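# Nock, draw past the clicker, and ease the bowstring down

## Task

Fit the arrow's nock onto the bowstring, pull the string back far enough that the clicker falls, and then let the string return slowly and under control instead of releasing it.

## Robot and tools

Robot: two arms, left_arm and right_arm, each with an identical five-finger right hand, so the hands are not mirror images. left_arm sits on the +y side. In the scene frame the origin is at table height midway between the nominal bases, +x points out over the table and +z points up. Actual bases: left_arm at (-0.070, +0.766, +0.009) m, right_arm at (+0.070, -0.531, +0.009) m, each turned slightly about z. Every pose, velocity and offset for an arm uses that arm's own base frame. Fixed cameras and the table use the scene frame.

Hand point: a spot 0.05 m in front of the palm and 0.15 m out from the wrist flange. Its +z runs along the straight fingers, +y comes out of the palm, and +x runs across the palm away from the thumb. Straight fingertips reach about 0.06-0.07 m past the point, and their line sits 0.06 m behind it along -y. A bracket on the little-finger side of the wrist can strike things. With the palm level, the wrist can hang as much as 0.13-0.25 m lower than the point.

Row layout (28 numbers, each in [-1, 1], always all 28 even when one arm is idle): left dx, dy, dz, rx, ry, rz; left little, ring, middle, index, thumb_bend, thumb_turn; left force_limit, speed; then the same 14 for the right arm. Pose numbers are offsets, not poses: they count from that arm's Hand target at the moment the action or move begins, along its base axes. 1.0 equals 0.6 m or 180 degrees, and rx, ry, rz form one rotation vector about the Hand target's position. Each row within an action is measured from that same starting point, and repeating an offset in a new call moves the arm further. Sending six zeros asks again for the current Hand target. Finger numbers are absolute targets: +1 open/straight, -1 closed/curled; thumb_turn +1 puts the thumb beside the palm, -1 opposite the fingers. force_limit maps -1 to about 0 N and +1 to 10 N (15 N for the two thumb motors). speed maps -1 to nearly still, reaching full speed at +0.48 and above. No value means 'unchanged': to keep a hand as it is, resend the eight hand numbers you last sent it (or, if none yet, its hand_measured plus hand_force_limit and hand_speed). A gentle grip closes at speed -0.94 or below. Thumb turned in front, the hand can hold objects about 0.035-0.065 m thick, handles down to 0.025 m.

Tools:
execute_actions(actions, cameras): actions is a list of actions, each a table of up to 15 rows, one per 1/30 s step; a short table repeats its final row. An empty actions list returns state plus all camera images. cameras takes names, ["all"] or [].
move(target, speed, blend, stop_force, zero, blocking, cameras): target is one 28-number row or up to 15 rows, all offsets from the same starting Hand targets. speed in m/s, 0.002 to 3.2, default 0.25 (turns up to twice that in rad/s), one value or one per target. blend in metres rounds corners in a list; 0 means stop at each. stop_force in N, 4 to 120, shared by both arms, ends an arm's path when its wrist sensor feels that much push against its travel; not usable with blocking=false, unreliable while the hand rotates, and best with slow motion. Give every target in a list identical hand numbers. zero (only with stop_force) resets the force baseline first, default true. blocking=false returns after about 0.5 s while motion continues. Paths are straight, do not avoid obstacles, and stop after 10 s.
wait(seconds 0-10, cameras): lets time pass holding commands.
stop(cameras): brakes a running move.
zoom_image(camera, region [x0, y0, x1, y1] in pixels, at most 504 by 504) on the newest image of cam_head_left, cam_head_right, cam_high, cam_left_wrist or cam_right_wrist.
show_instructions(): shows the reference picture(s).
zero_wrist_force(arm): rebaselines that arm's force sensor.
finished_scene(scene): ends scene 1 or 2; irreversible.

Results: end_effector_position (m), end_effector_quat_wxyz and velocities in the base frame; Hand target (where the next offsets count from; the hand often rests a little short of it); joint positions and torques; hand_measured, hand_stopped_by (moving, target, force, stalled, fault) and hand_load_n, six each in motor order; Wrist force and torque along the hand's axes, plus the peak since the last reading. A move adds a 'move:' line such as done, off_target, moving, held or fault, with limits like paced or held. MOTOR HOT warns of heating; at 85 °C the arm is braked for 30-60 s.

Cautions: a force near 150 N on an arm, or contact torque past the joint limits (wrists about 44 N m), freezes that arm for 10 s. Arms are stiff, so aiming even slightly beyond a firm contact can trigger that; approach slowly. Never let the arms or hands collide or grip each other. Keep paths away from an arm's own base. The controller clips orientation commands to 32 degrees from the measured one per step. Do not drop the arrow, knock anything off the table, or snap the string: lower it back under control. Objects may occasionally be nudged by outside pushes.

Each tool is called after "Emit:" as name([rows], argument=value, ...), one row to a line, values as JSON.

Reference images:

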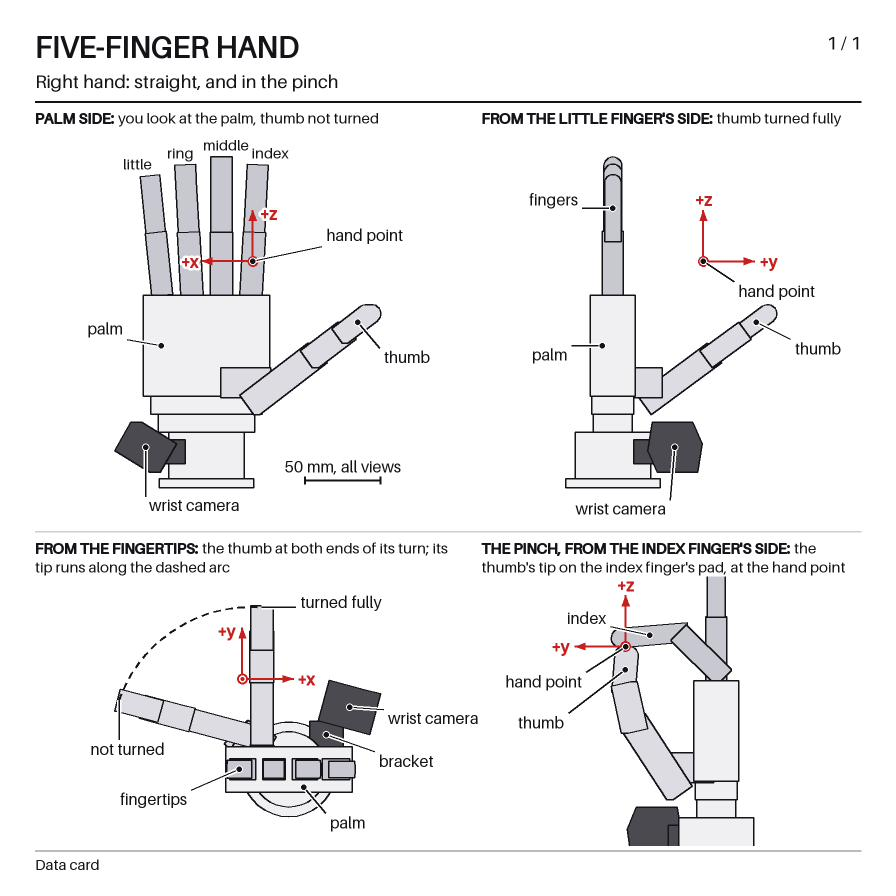

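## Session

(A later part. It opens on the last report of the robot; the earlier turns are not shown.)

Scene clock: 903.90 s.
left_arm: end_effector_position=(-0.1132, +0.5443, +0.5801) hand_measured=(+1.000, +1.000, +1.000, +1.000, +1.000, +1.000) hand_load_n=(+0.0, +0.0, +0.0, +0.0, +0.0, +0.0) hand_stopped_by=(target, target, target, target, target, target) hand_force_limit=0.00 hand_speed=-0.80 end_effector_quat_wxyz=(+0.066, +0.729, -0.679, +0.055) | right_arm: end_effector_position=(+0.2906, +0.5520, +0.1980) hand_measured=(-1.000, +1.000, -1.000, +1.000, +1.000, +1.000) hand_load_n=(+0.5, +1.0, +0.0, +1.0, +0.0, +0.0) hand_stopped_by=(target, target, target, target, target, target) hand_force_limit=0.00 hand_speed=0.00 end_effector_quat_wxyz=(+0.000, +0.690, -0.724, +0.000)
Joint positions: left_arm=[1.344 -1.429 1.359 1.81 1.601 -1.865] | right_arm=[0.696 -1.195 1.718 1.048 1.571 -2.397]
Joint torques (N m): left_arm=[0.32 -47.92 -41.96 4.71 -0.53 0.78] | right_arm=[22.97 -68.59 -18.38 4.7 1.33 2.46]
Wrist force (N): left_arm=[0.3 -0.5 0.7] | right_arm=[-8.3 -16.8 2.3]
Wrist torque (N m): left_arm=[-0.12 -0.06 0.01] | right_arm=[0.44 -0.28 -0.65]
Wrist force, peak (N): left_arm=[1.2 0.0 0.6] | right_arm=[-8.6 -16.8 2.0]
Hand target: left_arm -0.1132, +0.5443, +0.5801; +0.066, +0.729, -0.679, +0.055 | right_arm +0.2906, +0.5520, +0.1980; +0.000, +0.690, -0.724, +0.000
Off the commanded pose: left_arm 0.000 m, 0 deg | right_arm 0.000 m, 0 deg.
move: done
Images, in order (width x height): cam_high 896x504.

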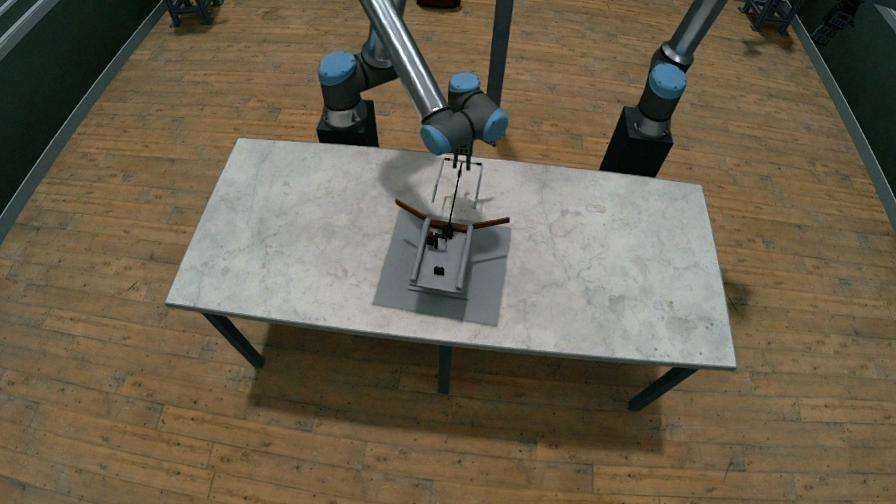

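Emit:
move(target=[0,0,0,0,0,0,1,1,1,1,1,1,0,-0.8, 0.135,-0.0065,0,0,0,0,-1,1,-1,1,1,1,0,0], speed=0.05, cameras=["cam_high","cam_right_wrist"])

Emit:
zoom_image(camera="cam_high", region=[410, 165, 520, 285])

Emit:
zoom_image(camera="cam_high", region=[415, 230, 465, 280])

Scene clock: 919.57 s.
left_arm: end_effector_position=(-0.1132, +0.5443, +0.5801) hand_measured=(+1.000, +1.000, +1.000, +1.000, +1.000, +1.000) hand_load_n=(+0.0, +0.0, +0.0, +0.0, +0.0, +0.0) hand_stopped_by=(target, target, target, target, target, target) hand_force_limit=0.00 hand_speed=-0.80 end_effector_quat_wxyz=(+0.066, +0.729, -0.679, +0.055) | right_arm: end_effector_position=(+0.3715, +0.5481, +0.1980) hand_measured=(-1.000, +1.000, -1.000, +1.000, +1.000, +1.000) hand_load_n=(+0.0, +0.5, +0.5, +0.5, +0.0, +0.0) hand_stopped_by=(target, target, target, target, target, target) hand_force_limit=0.00 hand_speed=0.00 end_effector_quat_wxyz=(+0.000, +0.690, -0.724, +0.000)
Joint positions: left_arm=[1.344 -1.429 1.359 1.81 1.601 -1.865] | right_arm=[0.612 -1.127 1.617 1.081 1.571 -2.481]
Joint torques (N m): left_arm=[2.03 -50.8 -43.04 4.8 -0.3 0.97] | right_arm=[-11.11 -43.56 -37.5 9.71 -0.65 -1.92]
Wrist force (N): left_arm=[0.5 -0.2 0.5] | right_arm=[-1.8 -9.5 -2.8]
Wrist torque (N m): left_arm=[-0.06 -0.09 0.03] | right_arm=[0.41 0.04 -0.29]
Wrist force, peak (N): left_arm=[1.2 0.2 0.8] | right_arm=[-8.0 -17.2 1.8]
Hand target: left_arm -0.1132, +0.5443, +0.5801; +0.066, +0.729, -0.679, +0.055 | right_arm +0.3716, +0.5481, +0.1980; +0.000, +0.690, -0.724, +0.000
Off the commanded pose: left_arm 0.000 m, 0 deg | right_arm 0.000 m, 0 deg.
move: done
Images, in order (width x height): cam_high 896x504, cam_right_wrist 672x504.

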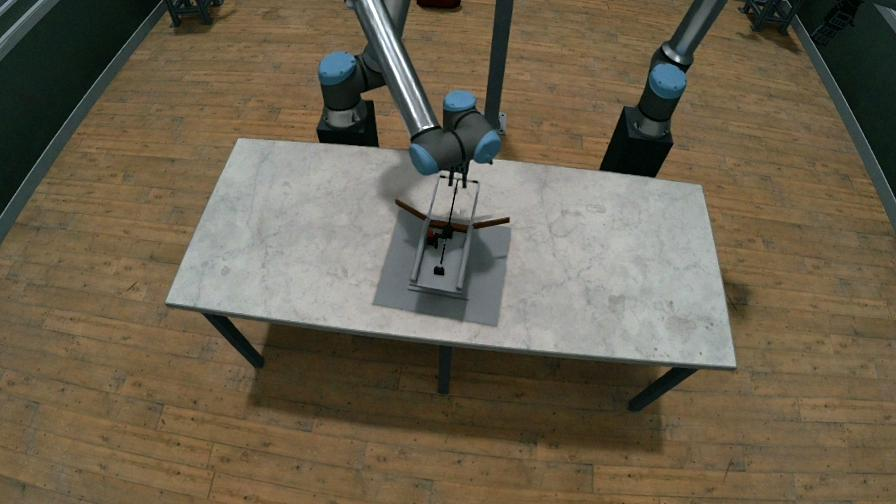

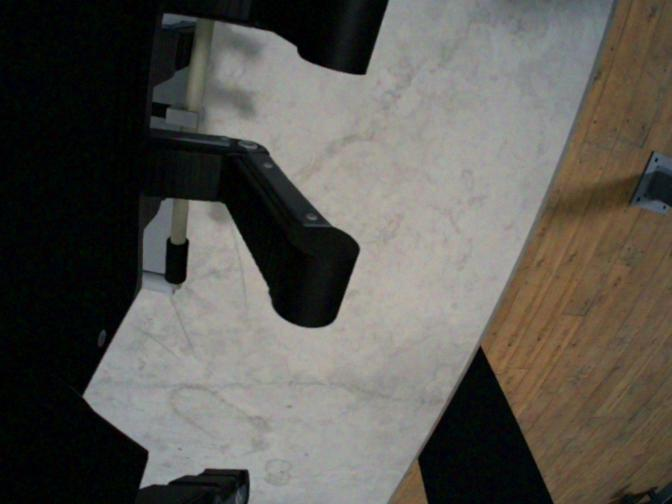

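Scaled by 4.200 from the camera's 896x504 image, which has a finer 1280x720 frame.

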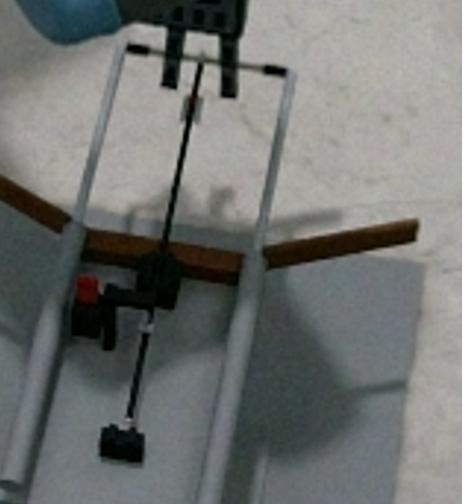

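Scaled by 10.080 from the camera's 896x504 image, which has a finer 1280x720 frame.

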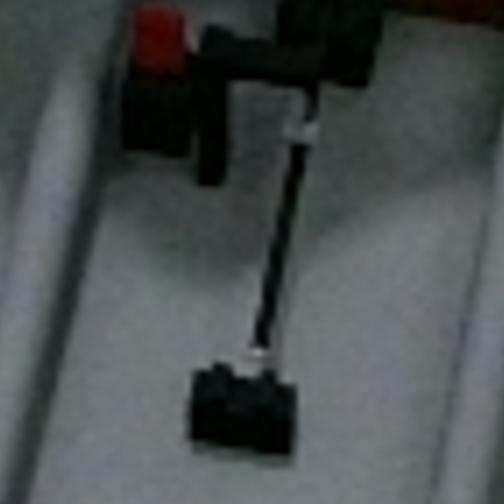

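Emit:
zoom_image(camera="cam_high", region=[430, 255, 450, 280])

Emit:
zoom_image(camera="cam_high", region=[438, 160, 478, 200])

Scaled by 20.160 from the camera's 896x504 image, which has a finer 1280x720 frame.

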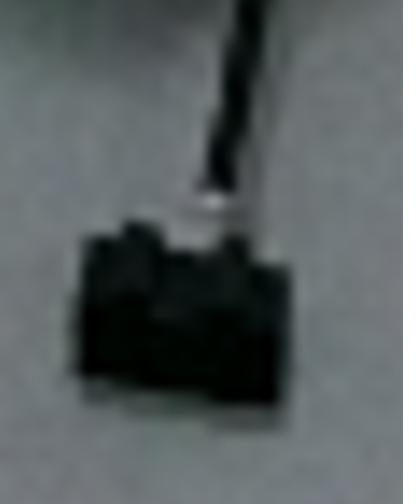

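Scaled by 12.600 from the camera's 896x504 image, which has a finer 1280x720 frame.

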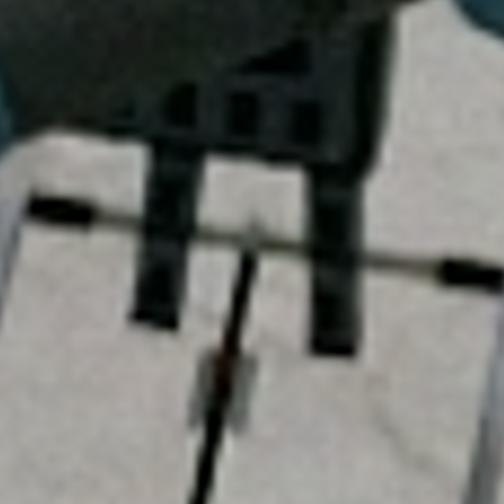

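Emit:
move(target=[0,0,0,0,0,0,1,1,1,1,1,1,0,-0.8, 0.0167,-0.0008,0,0,0,0,-1,1,-1,1,1,1,0,0], speed=0.03, cameras=["cam_high"])

Emit:
zoom_image(camera="cam_high", region=[430, 255, 450, 280])

Emit:
zoom_image(camera="cam_high", region=[438, 160, 478, 200])

Scene clock: 956.97 s.
left_arm: end_effector_position=(-0.1132, +0.5443, +0.5801) hand_measured=(+1.000, +1.000, +1.000, +1.000, +1.000, +1.000) hand_load_n=(+0.0, +0.0, +0.0, +0.0, +0.0, +0.0) hand_stopped_by=(target, target, target, target, target, target) hand_force_limit=0.00 hand_speed=-0.80 end_effector_quat_wxyz=(+0.066, +0.729, -0.679, +0.055) | right_arm: end_effector_position=(+0.3815, +0.5476, +0.1980) hand_measured=(-1.000, +1.000, -1.000, +1.000, +1.000, +1.000) hand_load_n=(+0.0, +0.5, +0.5, +0.0, +0.0, +0.0) hand_stopped_by=(target, target, target, target, target, target) hand_force_limit=0.00 hand_speed=0.00 end_effector_quat_wxyz=(+0.000, +0.690, -0.724, +0.000)
Joint positions: left_arm=[1.344 -1.429 1.359 1.81 1.601 -1.865] | right_arm=[0.602 -1.118 1.603 1.086 1.571 -2.49]
Joint torques (N m): left_arm=[2.37 -51.69 -42.33 5.01 -0.3 0.91] | right_arm=[-12.61 -45.19 -36.34 10.07 -4.11 -1.64]
Wrist force (N): left_arm=[0.9 -0.2 0.5] | right_arm=[-0.8 -8.2 -3.2]
Wrist torque (N m): left_arm=[-0.06 -0.15 0.05] | right_arm=[0.44 0.03 -0.19]
Wrist force, peak (N): left_arm=[1.3 0.0 0.5] | right_arm=[-1.3 -9.4 -3.4]
Hand target: left_arm -0.1132, +0.5443, +0.5801; +0.066, +0.729, -0.679, +0.055 | right_arm +0.3816, +0.5476, +0.1980; +0.000, +0.690, -0.724, +0.000
Off the commanded pose: left_arm 0.000 m, 0 deg | right_arm 0.000 m, 0 deg.
move: done
Images, in order (width x height): cam_high 896x504.

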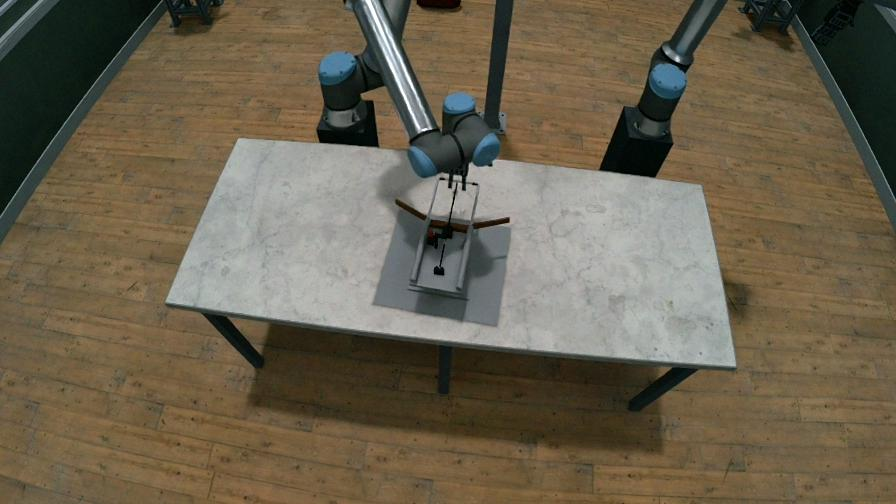

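Scaled by 20.160 from the camera's 896x504 image, which has a finer 1280x720 frame.

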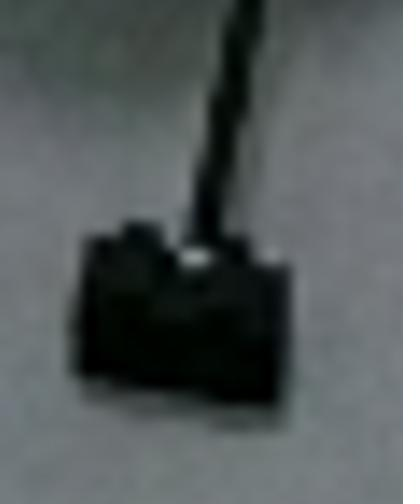

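Scaled by 12.600 from the camera's 896x504 image, which has a finer 1280x720 frame.

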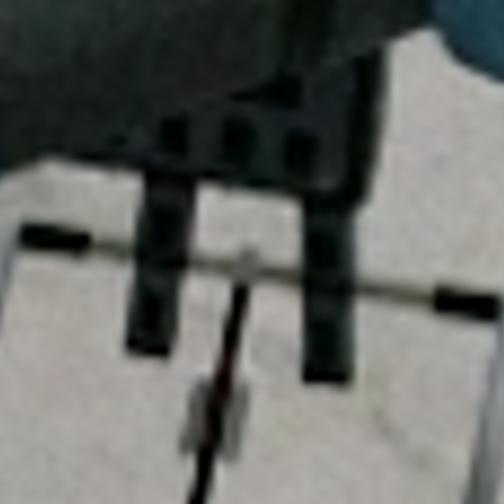

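Emit:
move(target=[0,0,0,0,0,0,1,1,1,1,1,1,0,-0.8, 0.11,-0.0053,0,0,0,0,-1,1,-1,1,1,1,0,0], speed=0.04, cameras=["cam_high","cam_head_left","cam_right_wrist"])

Emit:
zoom_image(camera="cam_high", region=[410, 175, 510, 295])

Emit:
zoom_image(camera="cam_right_wrist", region=[140, 0, 400, 240])

Scene clock: 966.53 s.
left_arm: end_effector_position=(-0.1132, +0.5443, +0.5801) hand_measured=(+1.000, +1.000, +1.000, +1.000, +1.000, +1.000) hand_load_n=(+0.0, +0.0, +0.0, +0.0, +0.0, +0.0) hand_stopped_by=(target, target, target, target, target, target) hand_force_limit=0.00 hand_speed=-0.80 end_effector_quat_wxyz=(+0.066, +0.729, -0.679, +0.055) | right_arm: end_effector_position=(+0.4475, +0.5444, +0.1980) hand_measured=(-1.000, +1.000, -1.000, +1.000, +1.000, +1.000) hand_load_n=(+0.0, +0.0, +0.0, +0.0, +0.0, +0.0) hand_stopped_by=(target, target, target, target, target, target) hand_force_limit=0.00 hand_speed=0.00 end_effector_quat_wxyz=(+0.000, +0.690, -0.724, +0.000)
Joint positions: left_arm=[1.344 -1.429 1.359 1.81 1.601 -1.865] | right_arm=[0.545 -1.054 1.504 1.121 1.571 -2.547]
Joint torques (N m): left_arm=[2.17 -49.12 -43.2 5.03 -0.79 0.81] | right_arm=[-13.78 -45.47 -45.75 8.26 -2.96 -2.03]
Wrist force (N): left_arm=[0.8 -0.1 0.4] | right_arm=[0.0 -0.3 -0.7]
Wrist torque (N m): left_arm=[-0.05 -0.13 0.05] | right_arm=[0.02 0.00 0.12]
Wrist force, peak (N): left_arm=[1.2 0.3 -0.1] | right_arm=[-0.8 -8.7 -3.2]
Hand target: left_arm -0.1132, +0.5443, +0.5801; +0.066, +0.729, -0.679, +0.055 | right_arm +0.4476, +0.5444, +0.1980; +0.000, +0.690, -0.724, +0.000
Off the commanded pose: left_arm 0.000 m, 0 deg | right_arm 0.000 m, 0 deg.
move: done
Images, in order (width x height): cam_head_left 896x504, cam_high 896x504, cam_right_wrist 672x504.

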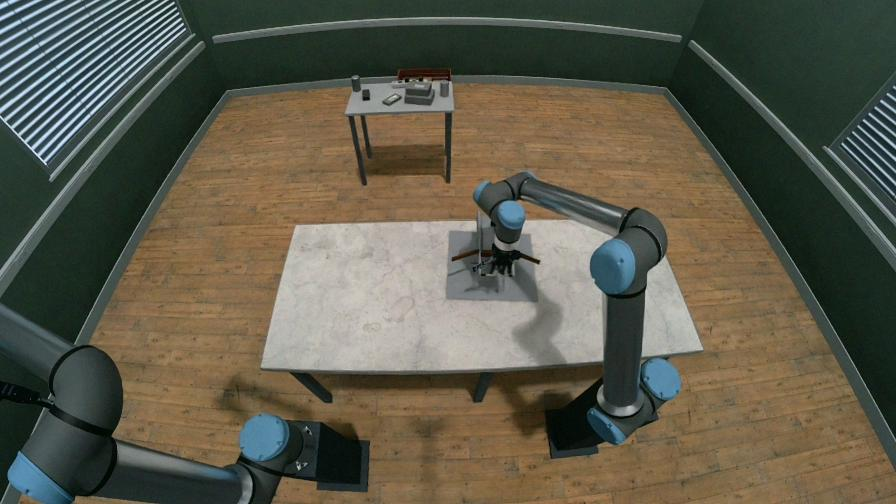

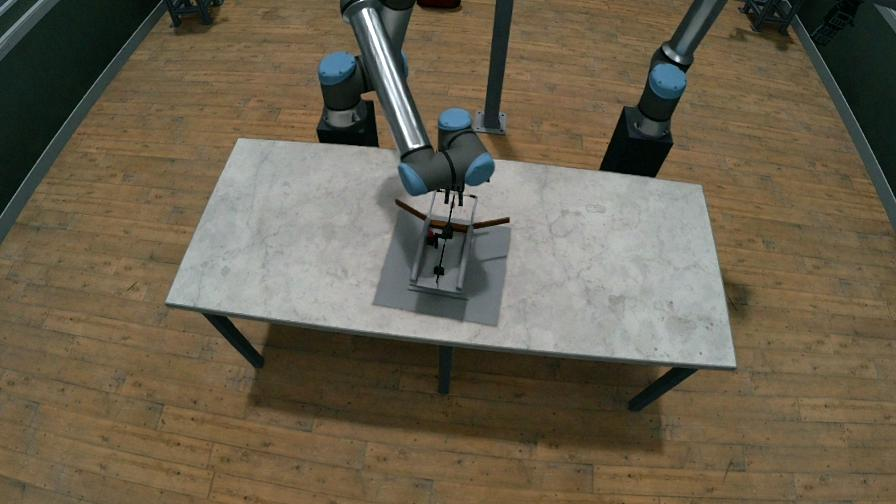

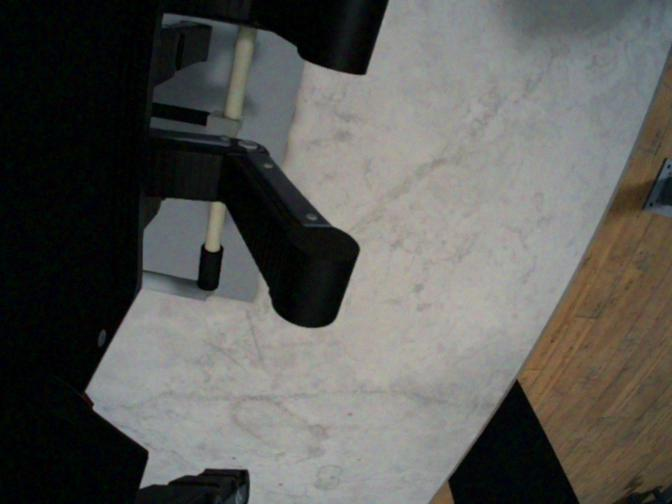

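Scaled by 4.200 from the camera's 896x504 image, which has a finer 1280x720 frame.

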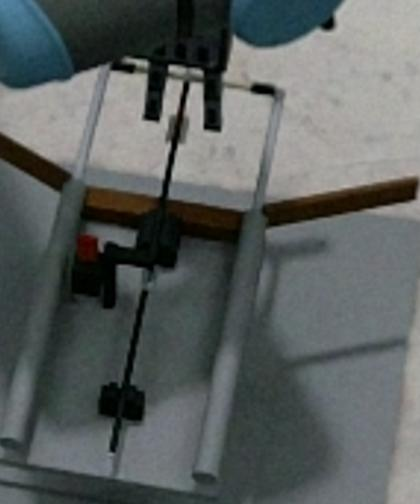

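Scaled by 1.938 from the camera's 672x504 image, which has a finer 960x720 frame.

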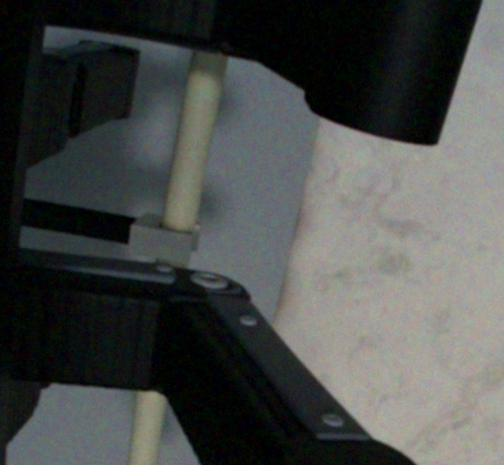

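Emit:
move(target=[0,0,0,0,0,0,1,1,1,1,1,1,0,-0.8, 0,0,0.2,0,0,0,-1,1,-1,1,1,1,0,0], speed=0.12, cameras=["cam_high","cam_head_left","cam_right_wrist"])

Emit:
zoom_image(camera="cam_high", region=[410, 175, 510, 295])

Emit:
zoom_image(camera="cam_right_wrist", region=[140, 0, 400, 240])

Scene clock: 972.70 s.
left_arm: end_effector_position=(-0.1132, +0.5443, +0.5801) hand_measured=(+1.000, +1.000, +1.000, +1.000, +1.000, +1.000) hand_load_n=(+0.0, +0.0, +0.0, +0.0, +0.0, +0.0) hand_stopped_by=(target, target, target, target, target, target) hand_force_limit=0.00 hand_speed=-0.80 end_effector_quat_wxyz=(+0.066, +0.729, -0.679, +0.055) | right_arm: end_effector_position=(+0.4476, +0.5444, +0.3179) hand_measured=(-1.000, +1.000, -1.000, +1.000, +1.000, +1.000) hand_load_n=(+0.0, +0.0, +0.0, +0.0, +0.0, +0.0) hand_stopped_by=(target, target, target, target, target, target) hand_force_limit=0.00 hand_speed=0.00 end_effector_quat_wxyz=(+0.000, +0.690, -0.724, +0.000)
Joint positions: left_arm=[1.344 -1.429 1.359 1.81 1.601 -1.865] | right_arm=[0.545 -1.123 1.384 1.309 1.571 -2.547]
Joint torques (N m): left_arm=[2.59 -51.6 -43.32 4.71 -0.1 1.03] | right_arm=[-11.41 -80.79 -47.37 7.67 0.98 1.95]
Wrist force (N): left_arm=[0.6 0.1 0.2] | right_arm=[-0.3 -0.3 -1.0]
Wrist torque (N m): left_arm=[0.00 -0.09 0.04] | right_arm=[0.04 0.08 0.11]
Wrist force, peak (N): left_arm=[1.3 0.0 0.3] | right_arm=[-0.3 -0.5 -1.8]
Hand target: left_arm -0.1132, +0.5443, +0.5801; +0.066, +0.729, -0.679, +0.055 | right_arm +0.4476, +0.5444, +0.3180; +0.000, +0.690, -0.724, +0.000
Off the commanded pose: left_arm 0.000 m, 0 deg | right_arm 0.000 m, 0 deg.
move: done
Images, in order (width x height): cam_head_left 896x504, cam_high 896x504, cam_right_wrist 672x504.

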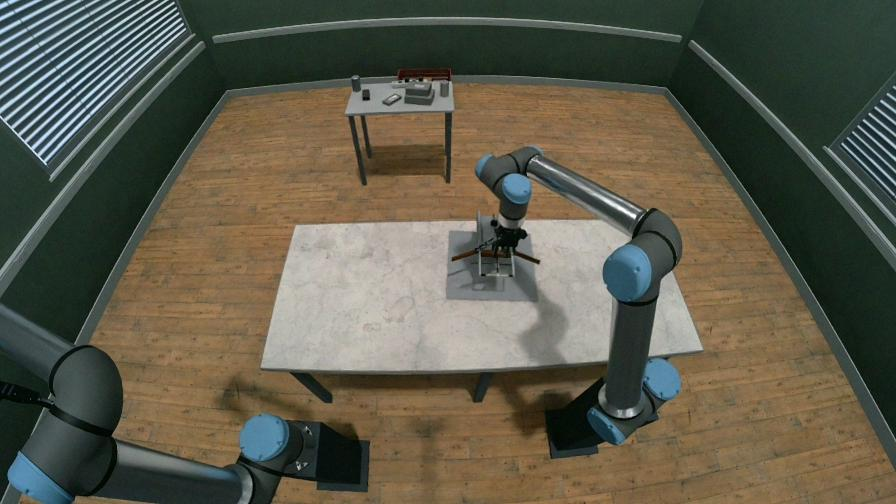

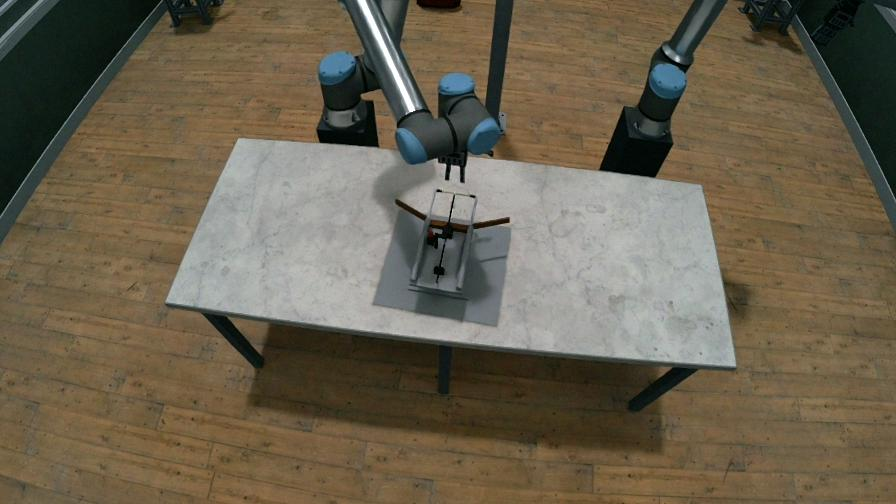

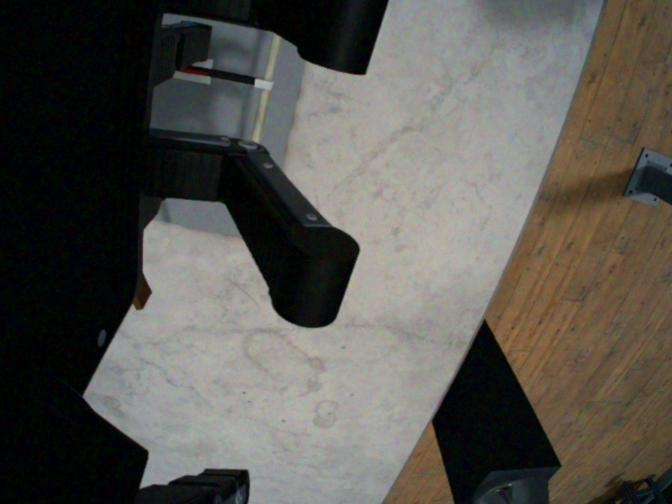

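Scaled by 4.200 from the camera's 896x504 image, which has a finer 1280x720 frame.

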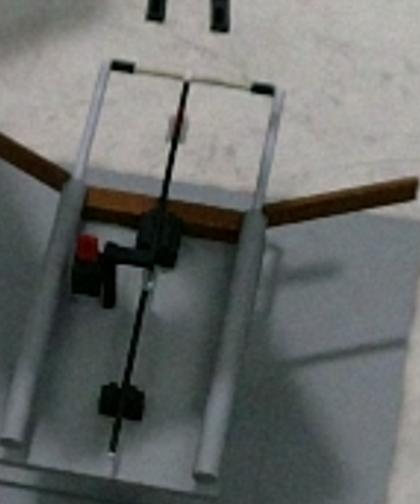

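Scaled by 1.938 from the camera's 672x504 image, which has a finer 960x720 frame.

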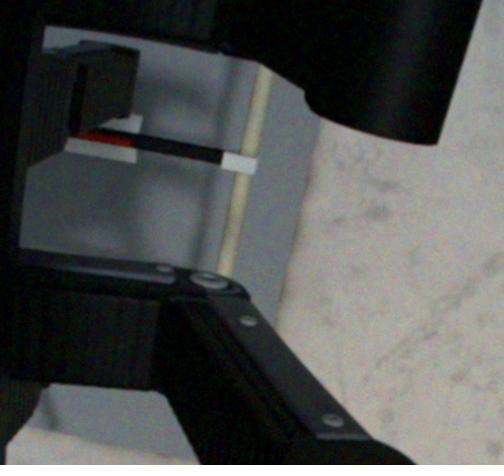

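Emit:
finished_scene(scene=1)

The scene is finished: the task was done.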